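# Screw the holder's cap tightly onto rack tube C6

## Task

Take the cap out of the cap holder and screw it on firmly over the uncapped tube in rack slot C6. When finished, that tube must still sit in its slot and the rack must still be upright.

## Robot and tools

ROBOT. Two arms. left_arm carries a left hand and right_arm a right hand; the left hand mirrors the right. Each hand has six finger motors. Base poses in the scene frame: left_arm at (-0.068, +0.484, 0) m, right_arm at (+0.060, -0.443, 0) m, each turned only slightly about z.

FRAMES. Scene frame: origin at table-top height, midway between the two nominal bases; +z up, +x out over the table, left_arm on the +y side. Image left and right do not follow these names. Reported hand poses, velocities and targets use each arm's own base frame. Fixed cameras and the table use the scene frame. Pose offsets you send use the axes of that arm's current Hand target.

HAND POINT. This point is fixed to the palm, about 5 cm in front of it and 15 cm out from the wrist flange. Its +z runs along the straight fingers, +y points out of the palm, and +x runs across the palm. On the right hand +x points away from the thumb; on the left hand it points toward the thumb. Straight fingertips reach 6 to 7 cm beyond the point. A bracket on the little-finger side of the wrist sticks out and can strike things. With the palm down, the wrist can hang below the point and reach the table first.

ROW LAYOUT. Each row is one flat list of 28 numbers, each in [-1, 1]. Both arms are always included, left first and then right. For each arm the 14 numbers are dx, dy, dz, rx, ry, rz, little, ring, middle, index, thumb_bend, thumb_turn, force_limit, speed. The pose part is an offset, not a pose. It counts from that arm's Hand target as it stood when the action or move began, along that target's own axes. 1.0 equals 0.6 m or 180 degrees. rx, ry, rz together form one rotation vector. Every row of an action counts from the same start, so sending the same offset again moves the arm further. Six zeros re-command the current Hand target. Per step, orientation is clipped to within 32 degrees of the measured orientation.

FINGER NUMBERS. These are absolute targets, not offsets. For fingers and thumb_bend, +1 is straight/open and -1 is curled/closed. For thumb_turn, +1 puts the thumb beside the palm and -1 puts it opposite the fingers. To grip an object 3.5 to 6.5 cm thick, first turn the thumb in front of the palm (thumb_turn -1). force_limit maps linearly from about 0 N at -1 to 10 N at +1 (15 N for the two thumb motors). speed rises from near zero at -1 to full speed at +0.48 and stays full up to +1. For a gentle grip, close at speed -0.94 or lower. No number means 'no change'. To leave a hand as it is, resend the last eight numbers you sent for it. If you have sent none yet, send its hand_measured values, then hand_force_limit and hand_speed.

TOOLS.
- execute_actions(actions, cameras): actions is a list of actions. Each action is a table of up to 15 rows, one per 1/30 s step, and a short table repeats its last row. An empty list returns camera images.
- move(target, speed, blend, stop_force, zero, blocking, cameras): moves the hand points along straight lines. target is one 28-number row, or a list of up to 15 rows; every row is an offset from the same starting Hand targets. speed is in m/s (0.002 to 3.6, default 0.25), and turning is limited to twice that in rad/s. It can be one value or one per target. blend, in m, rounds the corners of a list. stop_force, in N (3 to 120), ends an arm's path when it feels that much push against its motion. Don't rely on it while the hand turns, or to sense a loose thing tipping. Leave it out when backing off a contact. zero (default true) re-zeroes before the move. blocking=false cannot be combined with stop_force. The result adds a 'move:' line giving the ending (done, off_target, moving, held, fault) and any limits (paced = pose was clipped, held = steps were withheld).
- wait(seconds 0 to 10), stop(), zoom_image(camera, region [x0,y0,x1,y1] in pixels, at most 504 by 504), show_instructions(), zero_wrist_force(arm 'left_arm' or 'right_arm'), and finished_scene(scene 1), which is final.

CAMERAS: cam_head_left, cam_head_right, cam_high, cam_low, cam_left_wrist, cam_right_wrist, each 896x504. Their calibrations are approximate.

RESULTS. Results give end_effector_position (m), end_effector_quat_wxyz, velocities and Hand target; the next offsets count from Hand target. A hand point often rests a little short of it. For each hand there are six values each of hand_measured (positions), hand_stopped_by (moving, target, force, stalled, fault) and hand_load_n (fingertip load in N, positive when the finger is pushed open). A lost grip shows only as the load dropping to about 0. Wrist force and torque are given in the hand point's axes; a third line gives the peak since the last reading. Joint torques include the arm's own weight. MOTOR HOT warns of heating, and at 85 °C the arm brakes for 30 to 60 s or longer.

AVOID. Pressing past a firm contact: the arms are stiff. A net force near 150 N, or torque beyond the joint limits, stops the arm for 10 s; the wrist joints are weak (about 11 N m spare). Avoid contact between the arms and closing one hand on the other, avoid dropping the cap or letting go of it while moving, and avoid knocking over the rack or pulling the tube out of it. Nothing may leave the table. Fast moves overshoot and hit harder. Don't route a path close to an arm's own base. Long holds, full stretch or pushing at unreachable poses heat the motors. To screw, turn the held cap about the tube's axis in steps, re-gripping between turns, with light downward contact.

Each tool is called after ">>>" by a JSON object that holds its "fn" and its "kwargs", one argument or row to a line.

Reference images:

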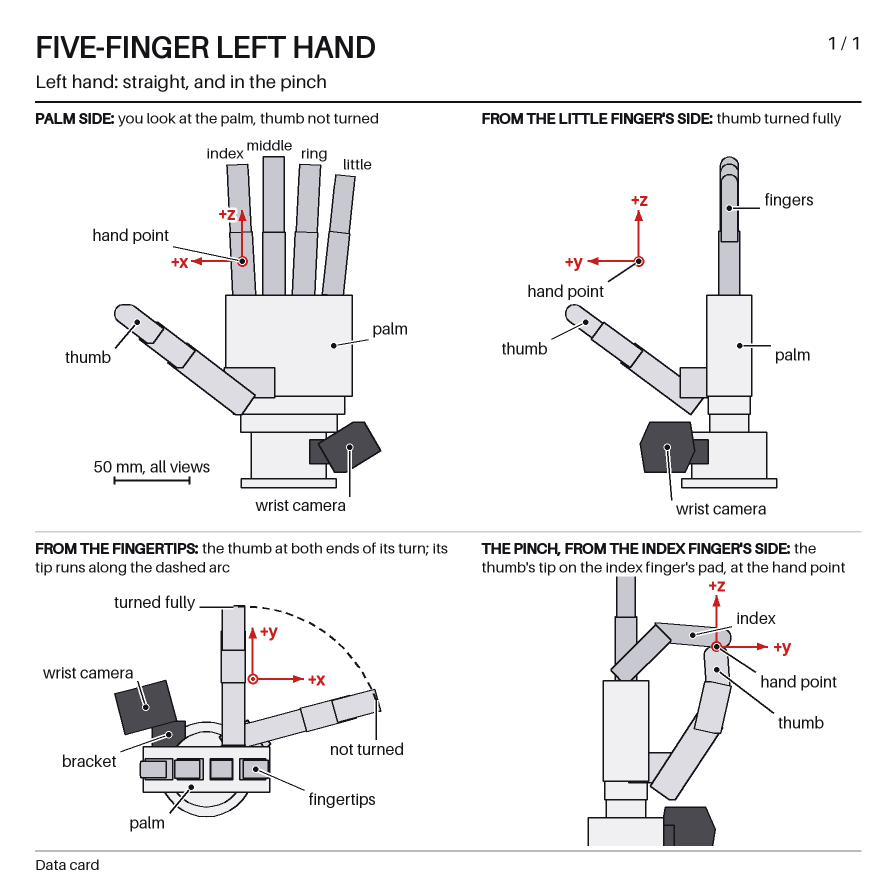

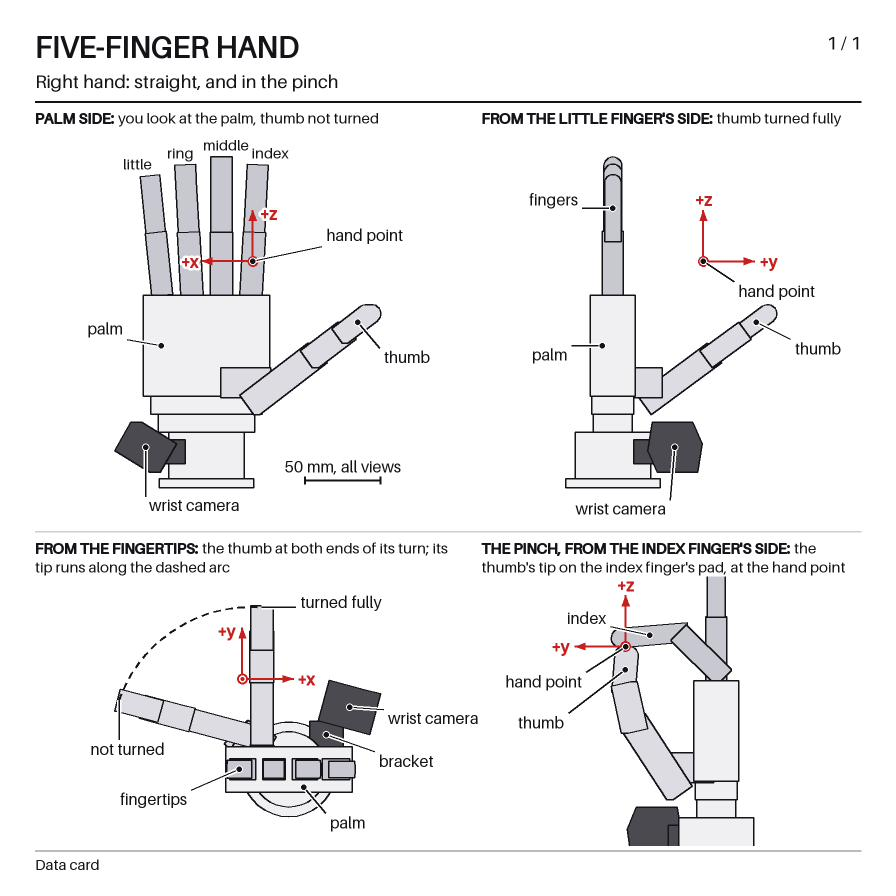

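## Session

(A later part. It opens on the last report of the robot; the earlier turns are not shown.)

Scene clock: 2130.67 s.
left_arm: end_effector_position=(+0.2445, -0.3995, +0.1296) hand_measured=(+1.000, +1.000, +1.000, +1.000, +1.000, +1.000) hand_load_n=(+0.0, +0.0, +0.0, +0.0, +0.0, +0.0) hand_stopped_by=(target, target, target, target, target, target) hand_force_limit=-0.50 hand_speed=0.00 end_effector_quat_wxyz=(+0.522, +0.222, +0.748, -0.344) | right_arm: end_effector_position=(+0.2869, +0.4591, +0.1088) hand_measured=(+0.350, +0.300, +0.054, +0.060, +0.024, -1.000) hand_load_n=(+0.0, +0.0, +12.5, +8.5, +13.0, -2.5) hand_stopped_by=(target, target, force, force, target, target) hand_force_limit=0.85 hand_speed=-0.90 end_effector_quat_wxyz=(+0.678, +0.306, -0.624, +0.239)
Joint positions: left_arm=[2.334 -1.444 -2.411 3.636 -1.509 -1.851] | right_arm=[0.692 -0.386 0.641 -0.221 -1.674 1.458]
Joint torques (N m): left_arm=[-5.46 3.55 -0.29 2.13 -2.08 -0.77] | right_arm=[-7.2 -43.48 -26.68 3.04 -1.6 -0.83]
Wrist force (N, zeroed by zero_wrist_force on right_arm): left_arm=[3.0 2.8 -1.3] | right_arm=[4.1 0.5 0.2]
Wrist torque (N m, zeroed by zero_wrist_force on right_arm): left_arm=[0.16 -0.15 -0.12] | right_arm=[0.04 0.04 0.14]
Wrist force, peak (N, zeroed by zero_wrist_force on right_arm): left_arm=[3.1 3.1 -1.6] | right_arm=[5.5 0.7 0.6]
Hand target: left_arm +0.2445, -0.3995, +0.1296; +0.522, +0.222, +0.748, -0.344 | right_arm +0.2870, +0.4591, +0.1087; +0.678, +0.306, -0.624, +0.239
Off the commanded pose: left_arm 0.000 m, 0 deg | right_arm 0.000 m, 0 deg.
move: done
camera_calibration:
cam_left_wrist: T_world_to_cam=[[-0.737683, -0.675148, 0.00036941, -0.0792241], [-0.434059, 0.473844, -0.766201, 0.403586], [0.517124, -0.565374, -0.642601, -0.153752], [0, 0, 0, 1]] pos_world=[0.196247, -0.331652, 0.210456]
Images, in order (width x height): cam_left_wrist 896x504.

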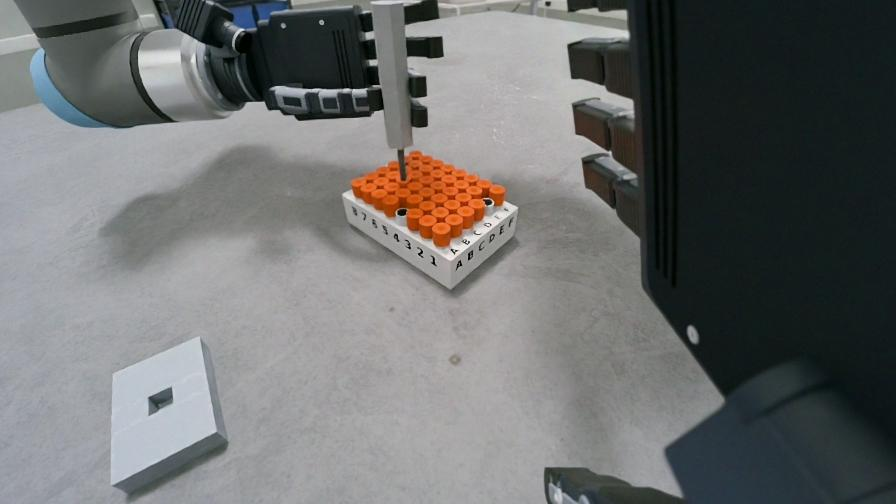

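>>> {"fn": "move", "kwargs": {
  "target": [
    [0,0,0,0,0,0,1,1,1,1,1,1,-0.5,0,0.00009,-0.00328,-0.0011,-0.04135,-0.00486,-0.00142,0.35,0.3,-0.2,-0.2,0.02,-1,0.85,-0.9],
    [0,0,0,0,0,0,1,1,1,1,1,1,-0.5,0,0.00016,-0.00655,-0.00178,-0.0827,-0.00973,-0.00283,0.35,0.3,-0.2,-0.2,0.02,-1,0.85,-0.9]
  ],
  "speed": 0.06,
  "blend": 0.001,
  "cameras": ["cam_left_wrist"]
}}

>>> {"fn": "zoom_image", "kwargs": {
  "camera": "cam_left_wrist",
  "region": [376, 160, 426, 200]
}}

Scene clock: 2138.13 s.
left_arm: end_effector_position=(+0.2445, -0.3995, +0.1296) hand_measured=(+1.000, +1.000, +1.000, +1.000, +1.000, +1.000) hand_load_n=(+0.0, +0.0, +0.0, +0.0, +0.0, +0.0) hand_stopped_by=(target, target, target, target, target, target) hand_force_limit=-0.50 hand_speed=0.00 end_effector_quat_wxyz=(+0.522, +0.222, +0.748, -0.344) | right_arm: end_effector_position=(+0.2906, +0.4571, +0.1084) hand_measured=(+0.350, +0.300, +0.054, +0.060, +0.024, -1.000) hand_load_n=(+0.0, -0.5, +12.0, +9.5, +13.5, -2.0) hand_stopped_by=(target, target, force, force, target, target) hand_force_limit=0.85 hand_speed=-0.90 end_effector_quat_wxyz=(+0.703, +0.222, -0.659, +0.148) end_effector_velocity=(+0.001, -0.001, +0.002) end_effector_angular_velocity=(+0.001, -0.003, +0.009)
Joint positions: left_arm=[2.334 -1.444 -2.411 3.636 -1.509 -1.851] | right_arm=[0.6 -0.474 0.819 -0.313 -1.504 1.452]
Joint velocities: left_arm=[within noise] | right_arm=[0.002 0 -0.007 0.004 -0.008 0.001]
Joint torques (N m): left_arm=[-5.17 4.81 -0.9 2.47 -2.09 -0.97] | right_arm=[8.94 -36.53 -28.03 2.39 -2.16 -0.73]
Wrist force (N, zeroed by zero_wrist_force on right_arm): left_arm=[2.7 3.0 -1.5] | right_arm=[2.6 2.2 1.7]
Wrist torque (N m, zeroed by zero_wrist_force on right_arm): left_arm=[0.20 -0.12 -0.15] | right_arm=[0.05 0.10 0.04]
Wrist force, peak (N, zeroed by zero_wrist_force on right_arm): left_arm=[3.1 3.1 -1.5] | right_arm=[6.8 1.5 -0.2]
Hand target: left_arm +0.2445, -0.3995, +0.1296; +0.522, +0.222, +0.748, -0.344 | right_arm +0.2905, +0.4571, +0.1083; +0.703, +0.222, -0.659, +0.149
Off the commanded pose: left_arm 0.000 m, 0 deg | right_arm 0.000 m, 0 deg.
move: done
camera_calibration:
cam_left_wrist: T_world_to_cam=[[-0.737683, -0.675148, 0.00036941, -0.0792241], [-0.434059, 0.473844, -0.766201, 0.403586], [0.517124, -0.565374, -0.642601, -0.153752], [0, 0, 0, 1]] pos_world=[0.196247, -0.331652, 0.210456]
Images, in order (width x height): cam_left_wrist 896x504.

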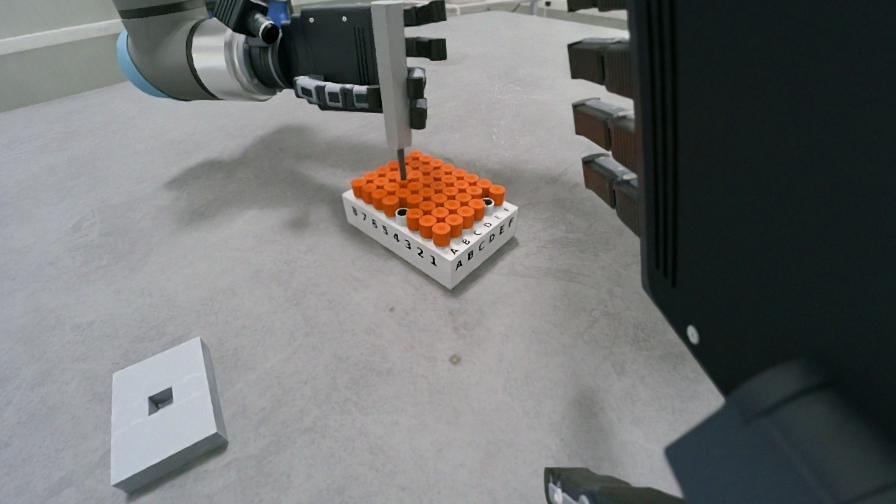

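Scaled by 10.080.

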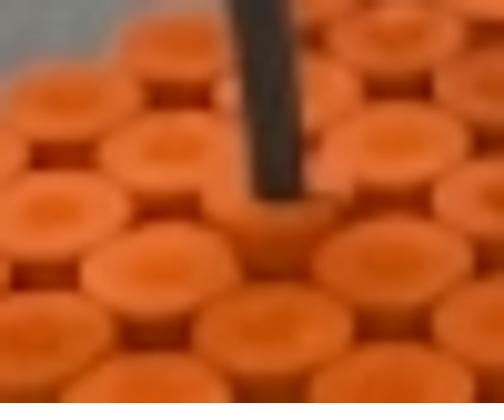

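>>> {"fn": "move", "kwargs": {
  "target": [
    [0,0,0,0,0,0,1,1,1,1,1,1,-0.5,0,-0.00017,-0.00264,-0.00073,-0.04135,-0.00488,-0.00137,0.35,0.3,-0.2,-0.2,0.02,-1,0.85,-0.9],
    [0,0,0,0,0,0,1,1,1,1,1,1,-0.5,0,-0.00035,-0.00528,-0.00105,-0.0827,-0.00976,-0.00273,0.35,0.3,-0.2,-0.2,0.02,-1,0.85,-0.9]
  ],
  "speed": 0.06,
  "blend": 0.001,
  "cameras": ["cam_left_wrist"]
}}

>>> {"fn": "zoom_image", "kwargs": {
  "camera": "cam_left_wrist",
  "region": [376, 160, 426, 200]
}}

>>> {"fn": "zoom_image", "kwargs": {
  "camera": "cam_left_wrist",
  "region": [330, 0, 470, 180]
}}

Scene clock: 2147.57 s.
left_arm: end_effector_position=(+0.2445, -0.3995, +0.1296) hand_measured=(+1.000, +1.000, +1.000, +1.000, +1.000, +1.000) hand_load_n=(+0.0, +0.0, +0.0, +0.0, +0.0, +0.0) hand_stopped_by=(target, target, target, target, target, target) hand_force_limit=-0.50 hand_speed=0.00 end_effector_quat_wxyz=(+0.522, +0.222, +0.748, -0.344) | right_arm: end_effector_position=(+0.2927, +0.4547, +0.1079) hand_measured=(+0.350, +0.300, +0.054, +0.060, +0.024, -1.000) hand_load_n=(+0.0, +0.0, +11.5, +10.0, +14.0, -1.0) hand_stopped_by=(target, target, force, force, target, target) hand_force_limit=0.85 hand_speed=-0.90 end_effector_quat_wxyz=(+0.716, +0.134, -0.682, +0.055)
Joint positions: left_arm=[2.334 -1.444 -2.411 3.636 -1.509 -1.851] | right_arm=[0.51 -0.576 1.027 -0.417 -1.332 1.446]
Joint torques (N m): left_arm=[-6.48 5.33 -1.43 2.44 -2.29 -0.72] | right_arm=[9.31 -33.14 -26.24 3.04 -1.91 -0.63]
Wrist force (N, zeroed by zero_wrist_force on right_arm): left_arm=[2.8 3.0 -1.6] | right_arm=[1.1 2.2 1.9]
Wrist torque (N m, zeroed by zero_wrist_force on right_arm): left_arm=[0.21 -0.13 -0.14] | right_arm=[0.06 0.08 0.05]
Wrist force, peak (N, zeroed by zero_wrist_force on right_arm): left_arm=[3.0 3.1 -1.8] | right_arm=[5.3 2.4 1.9]
Hand target: left_arm +0.2445, -0.3995, +0.1296; +0.522, +0.222, +0.748, -0.344 | right_arm +0.2926, +0.4547, +0.1077; +0.717, +0.134, -0.682, +0.056
Off the commanded pose: left_arm 0.000 m, 0 deg | right_arm 0.000 m, 0 deg.
move: done
camera_calibration:
cam_left_wrist: T_world_to_cam=[[-0.737683, -0.675148, 0.00036941, -0.0792241], [-0.434059, 0.473844, -0.766201, 0.403586], [0.517124, -0.565374, -0.642601, -0.153752], [0, 0, 0, 1]] pos_world=[0.196247, -0.331652, 0.210456]
Images, in order (width x height): cam_left_wrist 896x504.

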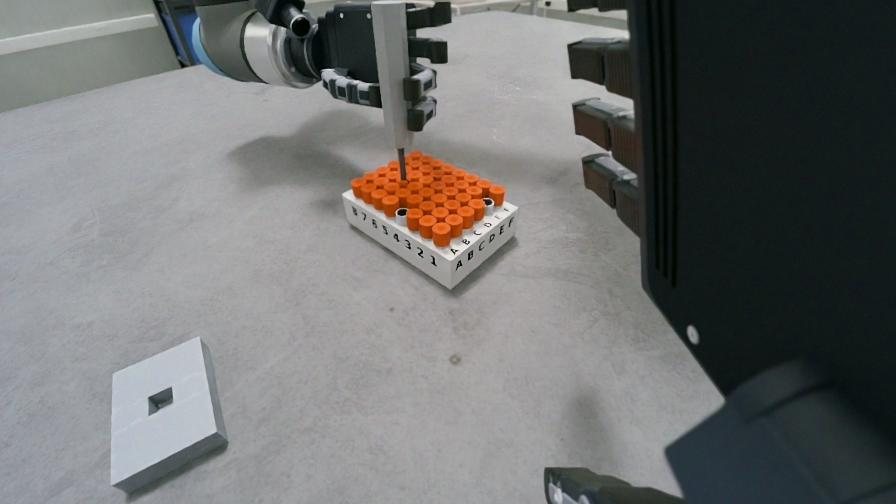

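Scaled by 10.080.

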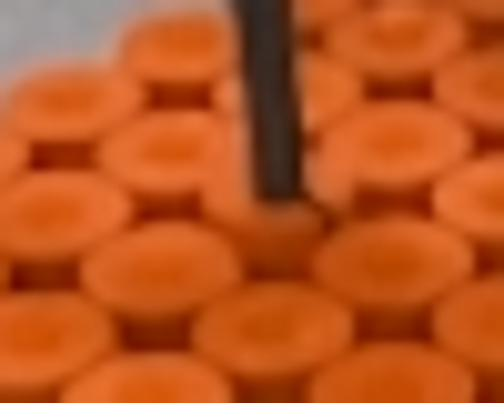

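Scaled by 2.800.

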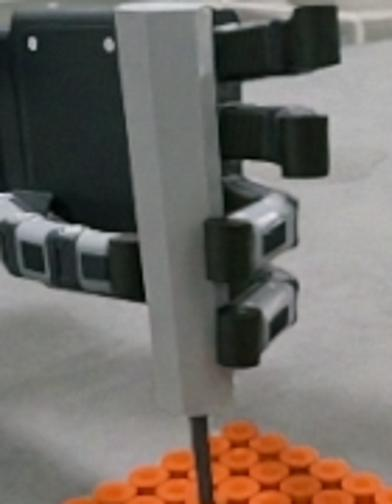

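>>> {"fn": "move", "kwargs": {
  "target": [
    [0,0,0,0,0,0,1,1,1,1,1,1,-0.5,0,-0.00081,-0.00228,-0.00037,-0.04131,-0.00487,-0.00141,0.35,0.3,-0.2,-0.2,0.02,-1,0.85,-0.9],
    [0,0,0,0,0,0,1,1,1,1,1,1,-0.5,0,-0.00164,-0.00454,-0.00033,-0.08262,-0.00974,-0.00282,0.35,0.3,-0.2,-0.2,0.02,-1,0.85,-0.9]
  ],
  "speed": 0.06,
  "blend": 0.001,
  "cameras": ["cam_left_wrist"]
}}

>>> {"fn": "zoom_image", "kwargs": {
  "camera": "cam_left_wrist",
  "region": [376, 160, 426, 200]
}}

Scene clock: 2155.67 s.
left_arm: end_effector_position=(+0.2445, -0.3995, +0.1296) hand_measured=(+1.000, +1.000, +1.000, +1.000, +1.000, +1.000) hand_load_n=(+0.0, +0.0, +0.0, +0.0, +0.0, +0.0) hand_stopped_by=(target, target, target, target, target, target) hand_force_limit=-0.50 hand_speed=0.00 end_effector_quat_wxyz=(+0.522, +0.222, +0.748, -0.344) | right_arm: end_effector_position=(+0.2935, +0.4522, +0.1066) hand_measured=(+0.350, +0.300, +0.054, +0.060, +0.024, -1.000) hand_load_n=(+0.0, +0.0, +12.0, +9.5, +14.5, -2.0) hand_stopped_by=(target, target, force, force, target, target) hand_force_limit=0.85 hand_speed=-0.90 end_effector_quat_wxyz=(+0.718, +0.044, -0.694, -0.039)
Joint positions: left_arm=[2.334 -1.444 -2.411 3.636 -1.509 -1.851] | right_arm=[0.423 -0.684 1.247 -0.527 -1.158 1.44]
Joint torques (N m): left_arm=[-4.96 5.07 -1.65 2.53 -2.1 -1.04] | right_arm=[8.55 -28.94 -25.76 1.49 -2.3 -0.14]
Wrist force (N, zeroed by zero_wrist_force on right_arm): left_arm=[2.8 3.2 -1.5] | right_arm=[6.1 3.4 2.3]
Wrist torque (N m, zeroed by zero_wrist_force on right_arm): left_arm=[0.23 -0.13 -0.15] | right_arm=[0.07 0.13 0.06]
Wrist force, peak (N, zeroed by zero_wrist_force on right_arm): left_arm=[3.0 3.0 -1.7] | right_arm=[6.1 3.4 2.3]
Hand target: left_arm +0.2445, -0.3995, +0.1296; +0.522, +0.222, +0.748, -0.344 | right_arm +0.2935, +0.4523, +0.1064; +0.718, +0.044, -0.694, -0.038
Off the commanded pose: left_arm 0.000 m, 0 deg | right_arm 0.000 m, 0 deg.
move: done
camera_calibration:
cam_left_wrist: T_world_to_cam=[[-0.737683, -0.675148, 0.00036941, -0.0792241], [-0.434059, 0.473844, -0.766201, 0.403586], [0.517124, -0.565374, -0.642601, -0.153752], [0, 0, 0, 1]] pos_world=[0.196247, -0.331652, 0.210456]
Images, in order (width x height): cam_left_wrist 896x504.

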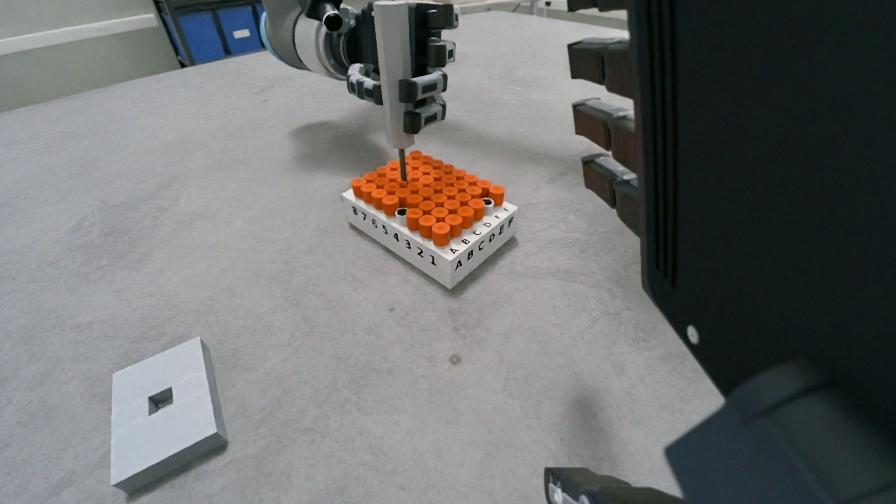

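Scaled by 10.080.

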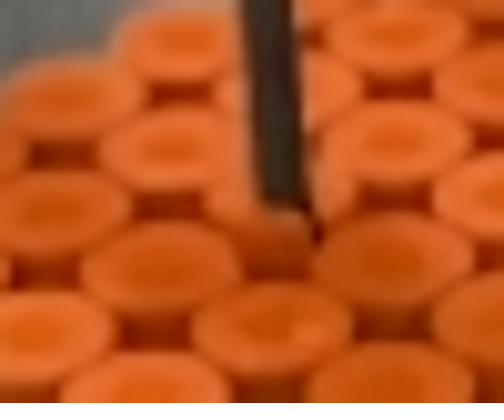

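>>> {"fn": "move", "kwargs": {
  "target": [
    [0,0,0,0,0,0,1,1,1,1,1,1,-0.5,0,-0.0003,-0.00184,0.0002,-0.04138,-0.00489,-0.00138,0.35,0.3,-0.2,-0.2,0.02,-1,0.85,-0.9],
    [0,0,0,0,0,0,1,1,1,1,1,1,-0.5,0,-0.0006,-0.00366,0.00081,-0.08275,-0.00978,-0.00275,0.35,0.3,-0.2,-0.2,0.02,-1,0.85,-0.9]
  ],
  "speed": 0.06,
  "blend": 0.001,
  "cameras": ["cam_left_wrist"]
}}

>>> {"fn": "zoom_image", "kwargs": {
  "camera": "cam_left_wrist",
  "region": [376, 160, 426, 200]
}}

>>> {"fn": "zoom_image", "kwargs": {
  "camera": "cam_left_wrist",
  "region": [330, 0, 470, 180]
}}

Scene clock: 2164.07 s.
left_arm: end_effector_position=(+0.2445, -0.3995, +0.1296) hand_measured=(+1.000, +1.000, +1.000, +1.000, +1.000, +1.000) hand_load_n=(+0.5, +0.0, +0.0, +0.0, +0.0, +0.0) hand_stopped_by=(target, target, target, target, target, target) hand_force_limit=-0.50 hand_speed=0.00 end_effector_quat_wxyz=(+0.522, +0.222, +0.748, -0.344) | right_arm: end_effector_position=(+0.2930, +0.4501, +0.1060) hand_measured=(+0.350, +0.300, +0.054, +0.060, +0.024, -1.000) hand_load_n=(+0.0, +0.0, +12.5, +8.0, +14.0, -2.5) hand_stopped_by=(target, target, force, force, target, target) hand_force_limit=0.85 hand_speed=-0.90 end_effector_quat_wxyz=(+0.706, -0.047, -0.694, -0.132)
Joint positions: left_arm=[2.334 -1.444 -2.411 3.636 -1.509 -1.851] | right_arm=[0.341 -0.797 1.472 -0.637 -0.978 1.432]
Joint torques (N m): left_arm=[-4.68 4.97 -0.86 2.39 -2.13 -0.92] | right_arm=[9.15 -25.22 -20.76 1.57 -2.4 -0.18]
Wrist force (N, zeroed by zero_wrist_force on right_arm): left_arm=[3.0 2.9 -1.7] | right_arm=[6.2 2.3 1.1]
Wrist torque (N m, zeroed by zero_wrist_force on right_arm): left_arm=[0.19 -0.17 -0.12] | right_arm=[0.07 0.10 0.10]
Wrist force, peak (N, zeroed by zero_wrist_force on right_arm): left_arm=[3.0 3.2 -1.6] | right_arm=[8.7 2.9 1.5]
Hand target: left_arm +0.2445, -0.3995, +0.1296; +0.522, +0.222, +0.748, -0.344 | right_arm +0.2930, +0.4501, +0.1058; +0.706, -0.047, -0.694, -0.132
Off the commanded pose: left_arm 0.000 m, 0 deg | right_arm 0.000 m, 0 deg.
move: done
camera_calibration:
cam_left_wrist: T_world_to_cam=[[-0.737683, -0.675148, 0.00036941, -0.0792241], [-0.434059, 0.473844, -0.766201, 0.403586], [0.517124, -0.565374, -0.642601, -0.153752], [0, 0, 0, 1]] pos_world=[0.196247, -0.331652, 0.210456]
Images, in order (width x height): cam_left_wrist 896x504.

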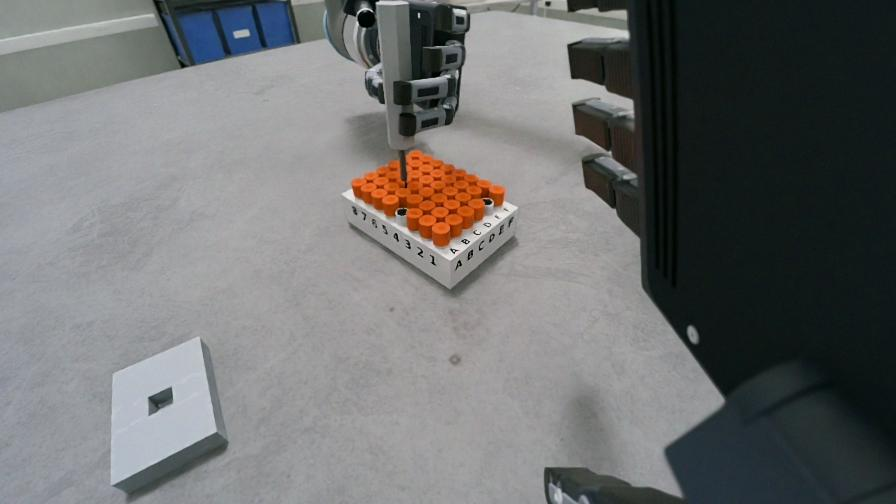

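Scaled by 10.080.

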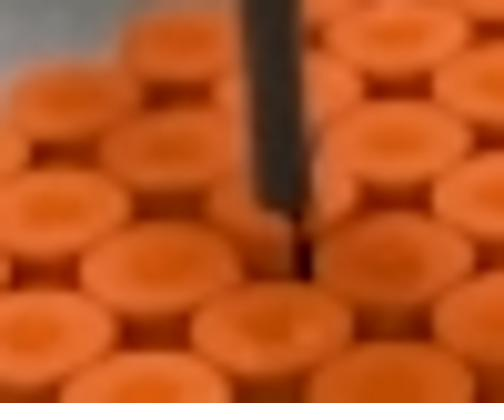

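Scaled by 2.800.

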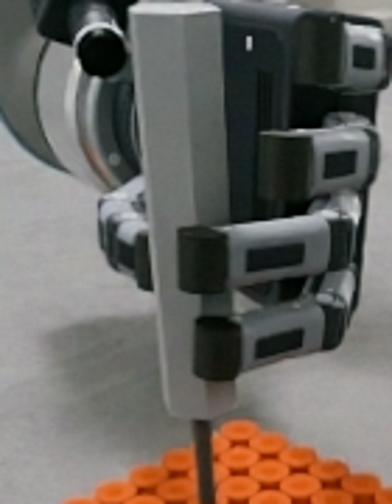

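>>> {"fn": "move", "kwargs": {
  "target": [
    [0,0,0,0,0,0,1,1,1,1,1,1,-0.5,0,0.00003,-0.00129,-0.0005,-0.0416,-0.0033,0.0014,0.35,0.3,-0.2,-0.2,0.02,-1,0.85,-0.9],
    [0,0,0,0,0,0,1,1,1,1,1,1,-0.5,0,0.00004,-0.00257,-0.00058,-0.0832,-0.0066,0.0028,0.35,0.3,-0.2,-0.2,0.02,-1,0.85,-0.9]
  ],
  "speed": 0.06,
  "blend": 0.001,
  "cameras": ["cam_left_wrist"]
}}

Scene clock: 2181.17 s.
left_arm: end_effector_position=(+0.2445, -0.3995, +0.1296) hand_measured=(+1.000, +1.000, +1.000, +1.000, +1.000, +1.000) hand_load_n=(+0.0, -0.5, +0.0, +0.0, +0.0, +0.0) hand_stopped_by=(target, target, target, target, target, target) hand_force_limit=-0.50 hand_speed=0.00 end_effector_quat_wxyz=(+0.522, +0.222, +0.748, -0.344) | right_arm: end_effector_position=(+0.2930, +0.4485, +0.1058) hand_measured=(+0.350, +0.300, +0.054, +0.060, +0.024, -1.000) hand_load_n=(+0.0, +0.0, +12.5, +8.5, +13.5, -2.0) hand_stopped_by=(target, target, force, force, target, target) hand_force_limit=0.85 hand_speed=-0.90 end_effector_quat_wxyz=(+0.687, -0.143, -0.678, -0.218) end_effector_velocity=(+0.000, +0.000, +0.000) end_effector_angular_velocity=(+0.000, +0.001, +0.007)
Joint positions: left_arm=[2.334 -1.444 -2.411 3.636 -1.509 -1.851] | right_arm=[0.268 -0.905 1.688 -0.727 -0.789 1.432]
Joint velocities: left_arm=[within noise] | right_arm=[0.001 0.002 -0.004 0.003 -0.006 0]
Joint torques (N m): left_arm=[-4.97 4.81 -0.07 2.52 -2.03 -0.99] | right_arm=[8.71 -24.94 -19.62 3.78 -2.45 -0.9]
Wrist force (N, zeroed by zero_wrist_force on right_arm): left_arm=[2.9 2.9 -1.3] | right_arm=[-0.7 1.0 0.2]
Wrist torque (N m, zeroed by zero_wrist_force on right_arm): left_arm=[0.19 -0.15 -0.13] | right_arm=[0.02 -0.06 0.00]
Wrist force, peak (N, zeroed by zero_wrist_force on right_arm): left_arm=[3.0 3.1 -1.7] | right_arm=[10.1 2.8 0.5]
Hand target: left_arm +0.2445, -0.3995, +0.1296; +0.522, +0.222, +0.748, -0.344 | right_arm +0.2929, +0.4486, +0.1057; +0.688, -0.143, -0.678, -0.217
Off the commanded pose: left_arm 0.000 m, 0 deg | right_arm 0.000 m, 0 deg.
move: done
camera_calibration:
cam_left_wrist: T_world_to_cam=[[-0.737683, -0.675148, 0.00036941, -0.0792241], [-0.434059, 0.473844, -0.766201, 0.403586], [0.517124, -0.565374, -0.642601, -0.153752], [0, 0, 0, 1]] pos_world=[0.196247, -0.331652, 0.210456]
Images, in order (width x height): cam_left_wrist 896x504.

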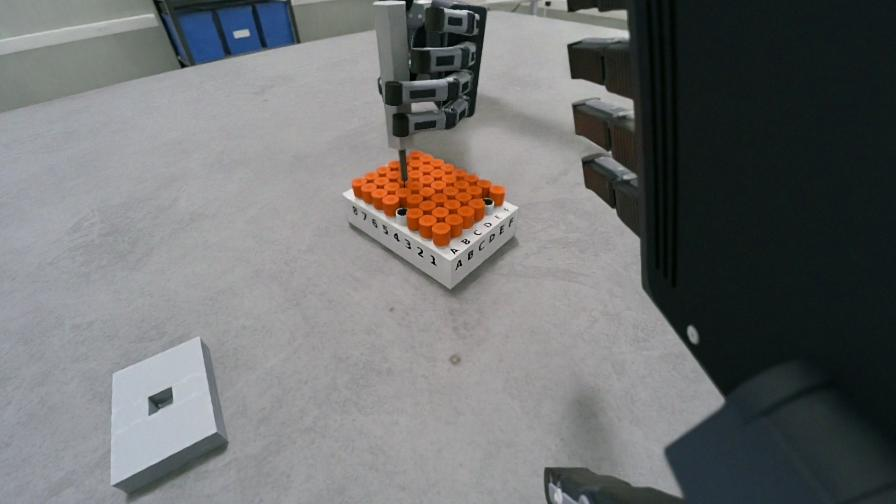

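>>> {"fn": "zoom_image", "kwargs": {
  "camera": "cam_left_wrist",
  "region": [376, 160, 426, 200]
}}

>>> {"fn": "zoom_image", "kwargs": {
  "camera": "cam_left_wrist",
  "region": [330, 0, 470, 180]
}}

Scaled by 10.080.

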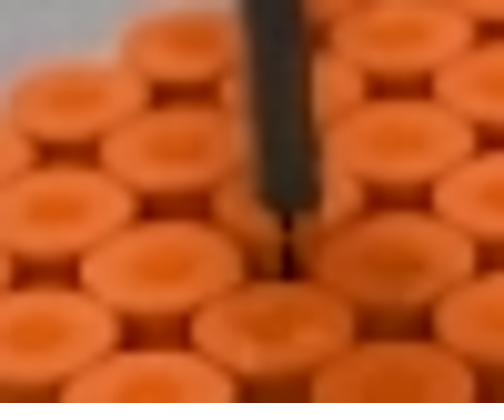

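Scaled by 2.800.

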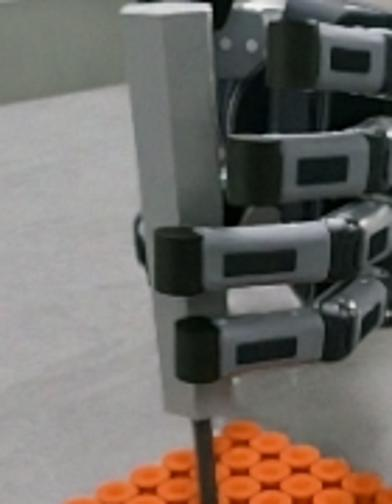

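>>> {"fn": "zoom_image", "kwargs": {
  "camera": "cam_left_wrist",
  "region": [392, 165, 417, 190]
}}

Scaled by 20.160.

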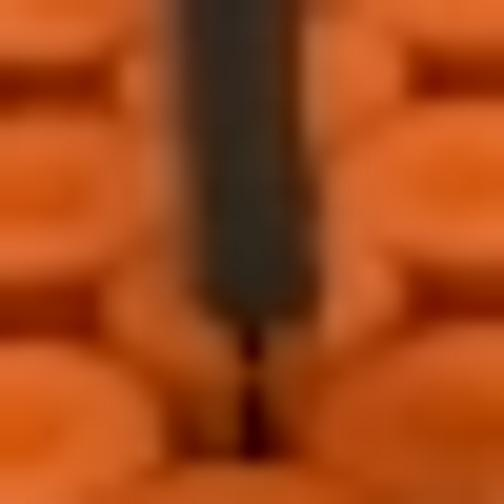

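>>> {"fn": "move", "kwargs": {
  "target": [0,0,0,0,0,0,1,1,1,1,1,1,-0.5,0,-0.00249,-0.00024,-0.0001,0,0,0,0.35,0.3,-0.2,-0.2,0.02,-1,0.85,-0.9],
  "speed": 0.005,
  "stop_force": 3,
  "cameras": ["cam_left_wrist"]
}}

>>> {"fn": "zoom_image", "kwargs": {
  "camera": "cam_left_wrist",
  "region": [376, 160, 426, 200]
}}

Scene clock: 2196.73 s.
left_arm: end_effector_position=(+0.2445, -0.3995, +0.1296) hand_measured=(+1.000, +1.000, +1.000, +1.000, +1.000, +1.000) hand_load_n=(+0.0, +0.0, +0.0, +0.0, +0.0, +0.0) hand_stopped_by=(target, target, target, target, target, target) hand_force_limit=-0.50 hand_speed=0.00 end_effector_quat_wxyz=(+0.522, +0.222, +0.748, -0.344) | right_arm: end_effector_position=(+0.2930, +0.4486, +0.1051) hand_measured=(+0.350, +0.300, +0.054, +0.060, +0.024, -1.000) hand_load_n=(+0.0, +0.0, +12.5, +7.5, +14.0, -3.0) hand_stopped_by=(target, target, force, force, target, target) hand_force_limit=0.85 hand_speed=-0.90 end_effector_quat_wxyz=(+0.688, -0.143, -0.678, -0.217)
Joint positions: left_arm=[2.334 -1.444 -2.411 3.636 -1.509 -1.851] | right_arm=[0.268 -0.903 1.688 -0.728 -0.789 1.433]
Joint torques (N m): left_arm=[-4.73 6.5 -1.38 2.32 -1.94 -0.99] | right_arm=[8.28 -50.23 -12.2 2.96 1.66 1.29]
Wrist force (N, zeroed by zero_wrist_force on right_arm): left_arm=[3.0 2.8 -1.7] | right_arm=[3.8 2.0 0.7]
Wrist torque (N m, zeroed by zero_wrist_force on right_arm): left_arm=[0.19 -0.16 -0.13] | right_arm=[0.02 0.04 -0.01]
Wrist force, peak (N, zeroed by zero_wrist_force on right_arm): left_arm=[3.0 3.0 -1.9] | right_arm=[4.8 2.5 0.5]
Hand target: left_arm +0.2445, -0.3995, +0.1296; +0.522, +0.222, +0.748, -0.344 | right_arm +0.2930, +0.4486, +0.1051; +0.688, -0.143, -0.678, -0.217 (not the last commanded pose)
Off the commanded pose: left_arm 0.000 m, 0 deg | right_arm 0.001 m, 0 deg.
move: contact (right_arm)
camera_calibration:
cam_left_wrist: T_world_to_cam=[[-0.737683, -0.675148, 0.00036941, -0.0792241], [-0.434059, 0.473844, -0.766201, 0.403586], [0.517124, -0.565374, -0.642601, -0.153752], [0, 0, 0, 1]] pos_world=[0.196247, -0.331652, 0.210456]
Images, in order (width x height): cam_left_wrist 896x504.

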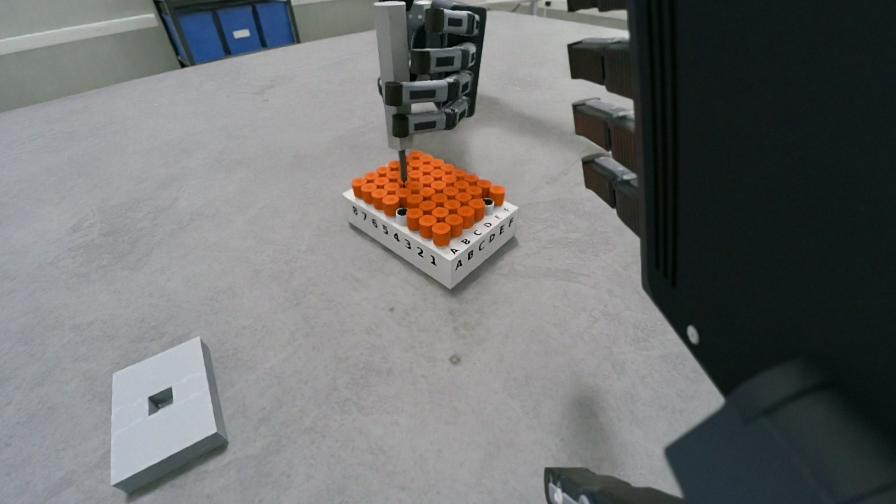

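Scaled by 10.080.

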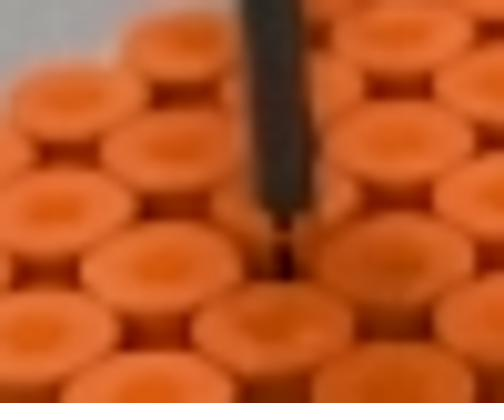

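>>> {"fn": "move", "kwargs": {
  "target": [0,0,0,0,0,0,1,1,1,1,1,1,-0.5,0,0.0050,0.0005,0.0002,0,0,0,0.35,0.3,-0.2,-0.2,0.02,-1,0.85,-0.9],
  "speed": 0.02,
  "cameras": ["cam_left_wrist"]
}}

>>> {"fn": "zoom_image", "kwargs": {
  "camera": "cam_left_wrist",
  "region": [376, 160, 426, 200]
}}

Scene clock: 2201.53 s.
left_arm: end_effector_position=(+0.2445, -0.3995, +0.1296) hand_measured=(+1.000, +1.000, +1.000, +1.000, +1.000, +1.000) hand_load_n=(+0.5, +0.0, +0.0, +0.0, +0.0, +0.0) hand_stopped_by=(target, target, target, target, target, target) hand_force_limit=-0.50 hand_speed=0.00 end_effector_quat_wxyz=(+0.522, +0.222, +0.748, -0.344) | right_arm: end_effector_position=(+0.2930, +0.4486, +0.1082) hand_measured=(+0.350, +0.300, +0.054, +0.060, +0.024, -1.000) hand_load_n=(+0.0, +0.0, +12.5, +8.5, +13.5, -2.0) hand_stopped_by=(target, target, force, force, target, target) hand_force_limit=0.85 hand_speed=-0.90 end_effector_quat_wxyz=(+0.688, -0.143, -0.678, -0.217)
Joint positions: left_arm=[2.334 -1.444 -2.411 3.636 -1.509 -1.851] | right_arm=[0.268 -0.909 1.687 -0.721 -0.789 1.433]
Joint torques (N m): left_arm=[-5.75 5.89 0.27 2.63 -2.13 -0.86] | right_arm=[8.44 -47.86 -19.6 2.54 1.61 1.09]
Wrist force (N, zeroed by zero_wrist_force on right_arm): left_arm=[2.9 3.0 -1.5] | right_arm=[-0.3 0.7 0.3]
Wrist torque (N m, zeroed by zero_wrist_force on right_arm): left_arm=[0.21 -0.14 -0.13] | right_arm=[-0.01 -0.04 0.01]
Wrist force, peak (N, zeroed by zero_wrist_force on right_arm): left_arm=[2.8 3.3 -1.7] | right_arm=[4.7 2.5 0.6]
Hand target: left_arm +0.2445, -0.3995, +0.1296; +0.522, +0.222, +0.748, -0.344 | right_arm +0.2930, +0.4486, +0.1081; +0.688, -0.143, -0.678, -0.217
Off the commanded pose: left_arm 0.000 m, 0 deg | right_arm 0.000 m, 0 deg.
move: done
camera_calibration:
cam_left_wrist: T_world_to_cam=[[-0.737683, -0.675148, 0.00036941, -0.0792241], [-0.434059, 0.473844, -0.766201, 0.403586], [0.517124, -0.565374, -0.642601, -0.153752], [0, 0, 0, 1]] pos_world=[0.196247, -0.331652, 0.210456]
Images, in order (width x height): cam_left_wrist 896x504.

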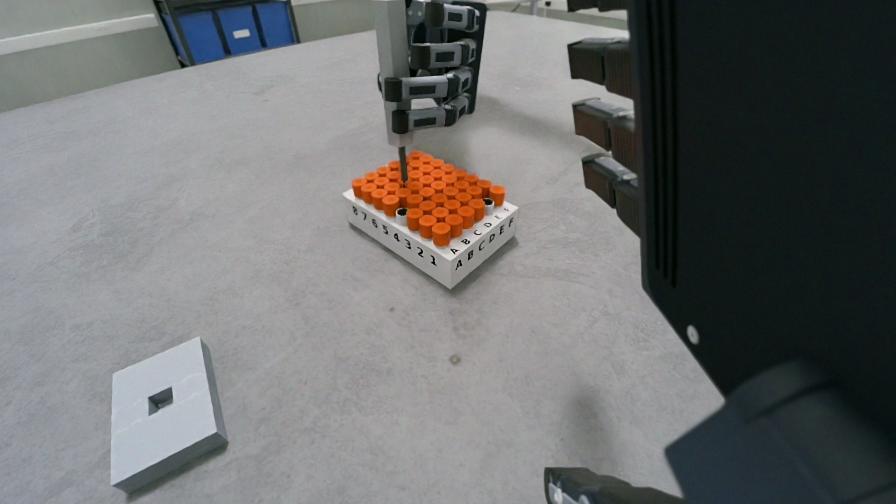

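Scaled by 10.080.

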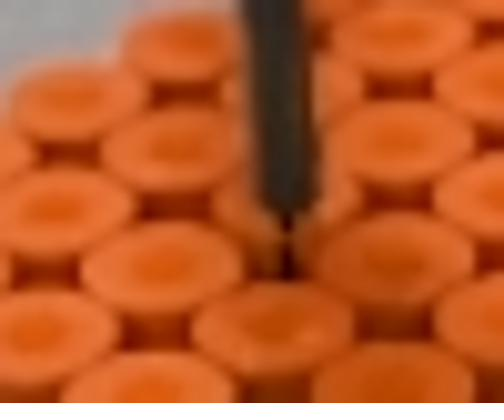

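>>> {"fn": "zoom_image", "kwargs": {
  "camera": "cam_left_wrist",
  "region": [330, 0, 470, 220]
}}

>>> {"fn": "move", "kwargs": {
  "target": [0,0,0,0,0,0,1,1,1,1,1,1,-0.5,0,0.0050,0.0005,0.0002,0,0,0,0.35,0.3,-0.2,-0.2,0.02,-1,0.85,-0.9],
  "speed": 0.02,
  "cameras": ["cam_left_wrist"]
}}

>>> {"fn": "zoom_image", "kwargs": {
  "camera": "cam_left_wrist",
  "region": [376, 160, 426, 200]
}}

Scaled by 2.291.

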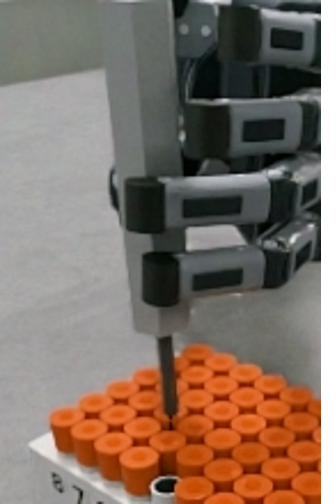

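Scene clock: 2205.07 s.
left_arm: end_effector_position=(+0.2445, -0.3995, +0.1296) hand_measured=(+1.000, +1.000, +1.000, +1.000, +1.000, +1.000) hand_load_n=(+0.0, +0.0, +0.0, +0.0, +0.0, +0.0) hand_stopped_by=(target, target, target, target, target, target) hand_force_limit=-0.50 hand_speed=0.00 end_effector_quat_wxyz=(+0.522, +0.222, +0.748, -0.344) | right_arm: end_effector_position=(+0.2930, +0.4486, +0.1112) hand_measured=(+0.350, +0.300, +0.054, +0.060, +0.024, -1.000) hand_load_n=(+0.0, +0.0, +12.0, +9.0, +13.5, -2.0) hand_stopped_by=(target, target, force, force, target, target) hand_force_limit=0.85 hand_speed=-0.90 end_effector_quat_wxyz=(+0.688, -0.143, -0.678, -0.217)
Joint positions: left_arm=[2.334 -1.444 -2.411 3.636 -1.509 -1.851] | right_arm=[0.268 -0.914 1.685 -0.715 -0.789 1.433]
Joint torques (N m): left_arm=[-5.16 6.4 0.05 2.39 -2.13 -0.96] | right_arm=[8.97 -49.26 -20.23 2.29 2.08 1.36]
Wrist force (N, zeroed by zero_wrist_force on right_arm): left_arm=[2.8 2.9 -1.5] | right_arm=[-0.1 -0.1 0.3]
Wrist torque (N m, zeroed by zero_wrist_force on right_arm): left_arm=[0.19 -0.15 -0.13] | right_arm=[-0.03 -0.01 0.05]
Wrist force, peak (N, zeroed by zero_wrist_force on right_arm): left_arm=[3.0 3.1 -1.5] | right_arm=[0.1 1.4 0.3]
Hand target: left_arm +0.2445, -0.3995, +0.1296; +0.522, +0.222, +0.748, -0.344 | right_arm +0.2930, +0.4486, +0.1111; +0.688, -0.143, -0.678, -0.217
Off the commanded pose: left_arm 0.000 m, 0 deg | right_arm 0.000 m, 0 deg.
move: done
camera_calibration:
cam_left_wrist: T_world_to_cam=[[-0.737683, -0.675148, 0.00036941, -0.0792241], [-0.434059, 0.473844, -0.766201, 0.403586], [0.517124, -0.565374, -0.642601, -0.153752], [0, 0, 0, 1]] pos_world=[0.196247, -0.331652, 0.210456]
Images, in order (width x height): cam_left_wrist 896x504.

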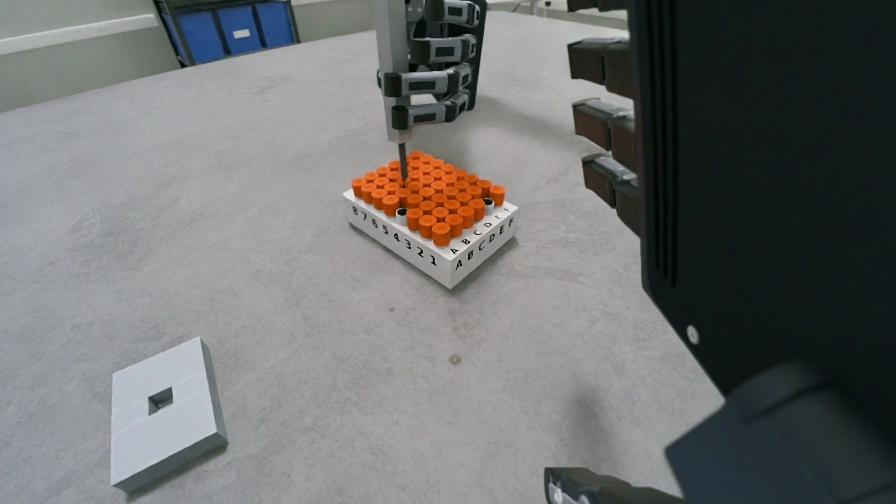

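Scaled by 10.080.

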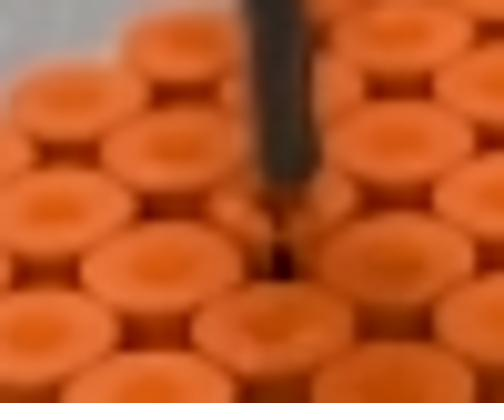

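>>> {"fn": "move", "kwargs": {
  "target": [0,0,0,0,0,0,1,1,1,1,1,1,-0.5,0,0.0200,0.0020,0.0008,0,0,0,0.35,0.3,-0.2,-0.2,0.02,-1,0.85,-0.9],
  "speed": 0.06,
  "cameras": ["cam_left_wrist"]
}}

>>> {"fn": "zoom_image", "kwargs": {
  "camera": "cam_left_wrist",
  "region": [376, 160, 426, 200]
}}

Scene clock: 2207.47 s.
left_arm: end_effector_position=(+0.2445, -0.3995, +0.1296) hand_measured=(+1.000, +1.000, +1.000, +1.000, +1.000, +1.000) hand_load_n=(+0.0, +0.0, +0.0, +0.0, +0.0, +0.0) hand_stopped_by=(target, target, target, target, target, target) hand_force_limit=-0.50 hand_speed=0.00 end_effector_quat_wxyz=(+0.522, +0.222, +0.748, -0.344) | right_arm: end_effector_position=(+0.2930, +0.4486, +0.1234) hand_measured=(+0.350, +0.300, +0.054, +0.060, +0.024, -1.000) hand_load_n=(+0.0, +0.0, +12.5, +9.0, +13.5, -2.0) hand_stopped_by=(target, target, force, force, target, target) hand_force_limit=0.85 hand_speed=-0.90 end_effector_quat_wxyz=(+0.688, -0.143, -0.678, -0.218) end_effector_velocity=(+0.001, +0.000, -0.001) end_effector_angular_velocity=(+0.001, -0.003, -0.001)
Joint positions: left_arm=[2.334 -1.444 -2.411 3.636 -1.509 -1.851] | right_arm=[0.268 -0.934 1.68 -0.69 -0.789 1.433]
Joint velocities: left_arm=[within noise] | right_arm=[-0.001 0.002 0 -0.005 0 -0.001]
Joint torques (N m): left_arm=[-5.49 6.96 -0.62 2.45 -2.03 -1.16] | right_arm=[7.43 -24.83 -14.09 -0.31 1.88 1.13]
Wrist force (N, zeroed by zero_wrist_force on right_arm): left_arm=[2.7 2.9 -1.3] | right_arm=[-0.3 -0.4 0.5]
Wrist torque (N m, zeroed by zero_wrist_force on right_arm): left_arm=[0.18 -0.11 -0.14] | right_arm=[-0.05 -0.03 0.04]
Wrist force, peak (N, zeroed by zero_wrist_force on right_arm): left_arm=[2.9 3.2 -1.7] | right_arm=[-0.6 -0.1 0.6]
Hand target: left_arm +0.2445, -0.3995, +0.1296; +0.522, +0.222, +0.748, -0.344 | right_arm +0.2930, +0.4486, +0.1232; +0.688, -0.143, -0.678, -0.217
Off the commanded pose: left_arm 0.000 m, 0 deg | right_arm 0.000 m, 0 deg.
move: done
camera_calibration:
cam_left_wrist: T_world_to_cam=[[-0.737683, -0.675148, 0.00036941, -0.0792241], [-0.434059, 0.473844, -0.766201, 0.403586], [0.517124, -0.565374, -0.642601, -0.153752], [0, 0, 0, 1]] pos_world=[0.196247, -0.331652, 0.210456]
Images, in order (width x height): cam_left_wrist 896x504.

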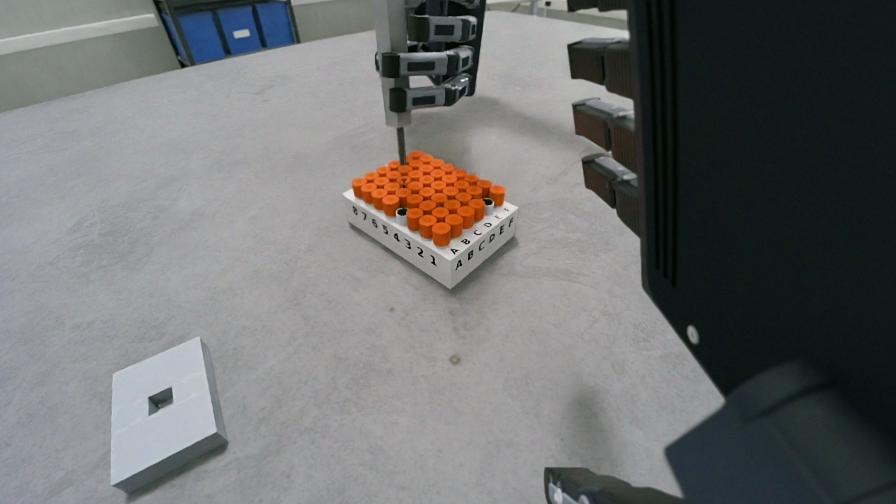

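Scaled by 10.080.

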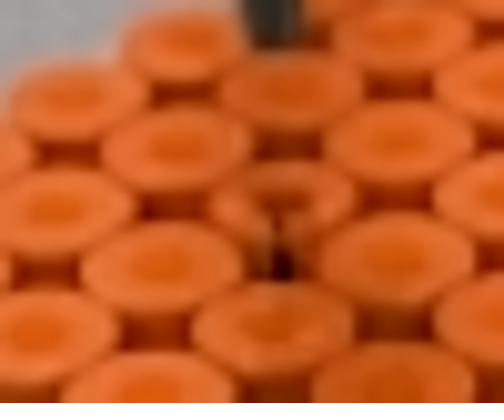

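>>> {"fn": "zoom_image", "kwargs": {
  "camera": "cam_left_wrist",
  "region": [392, 155, 417, 195]
}}

Scaled by 12.600.

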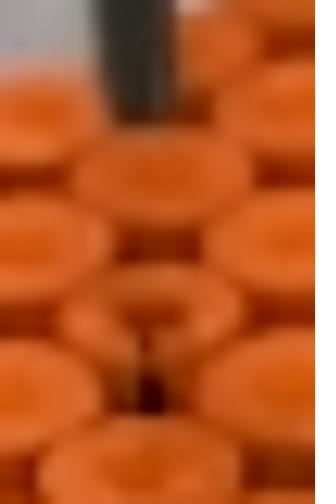

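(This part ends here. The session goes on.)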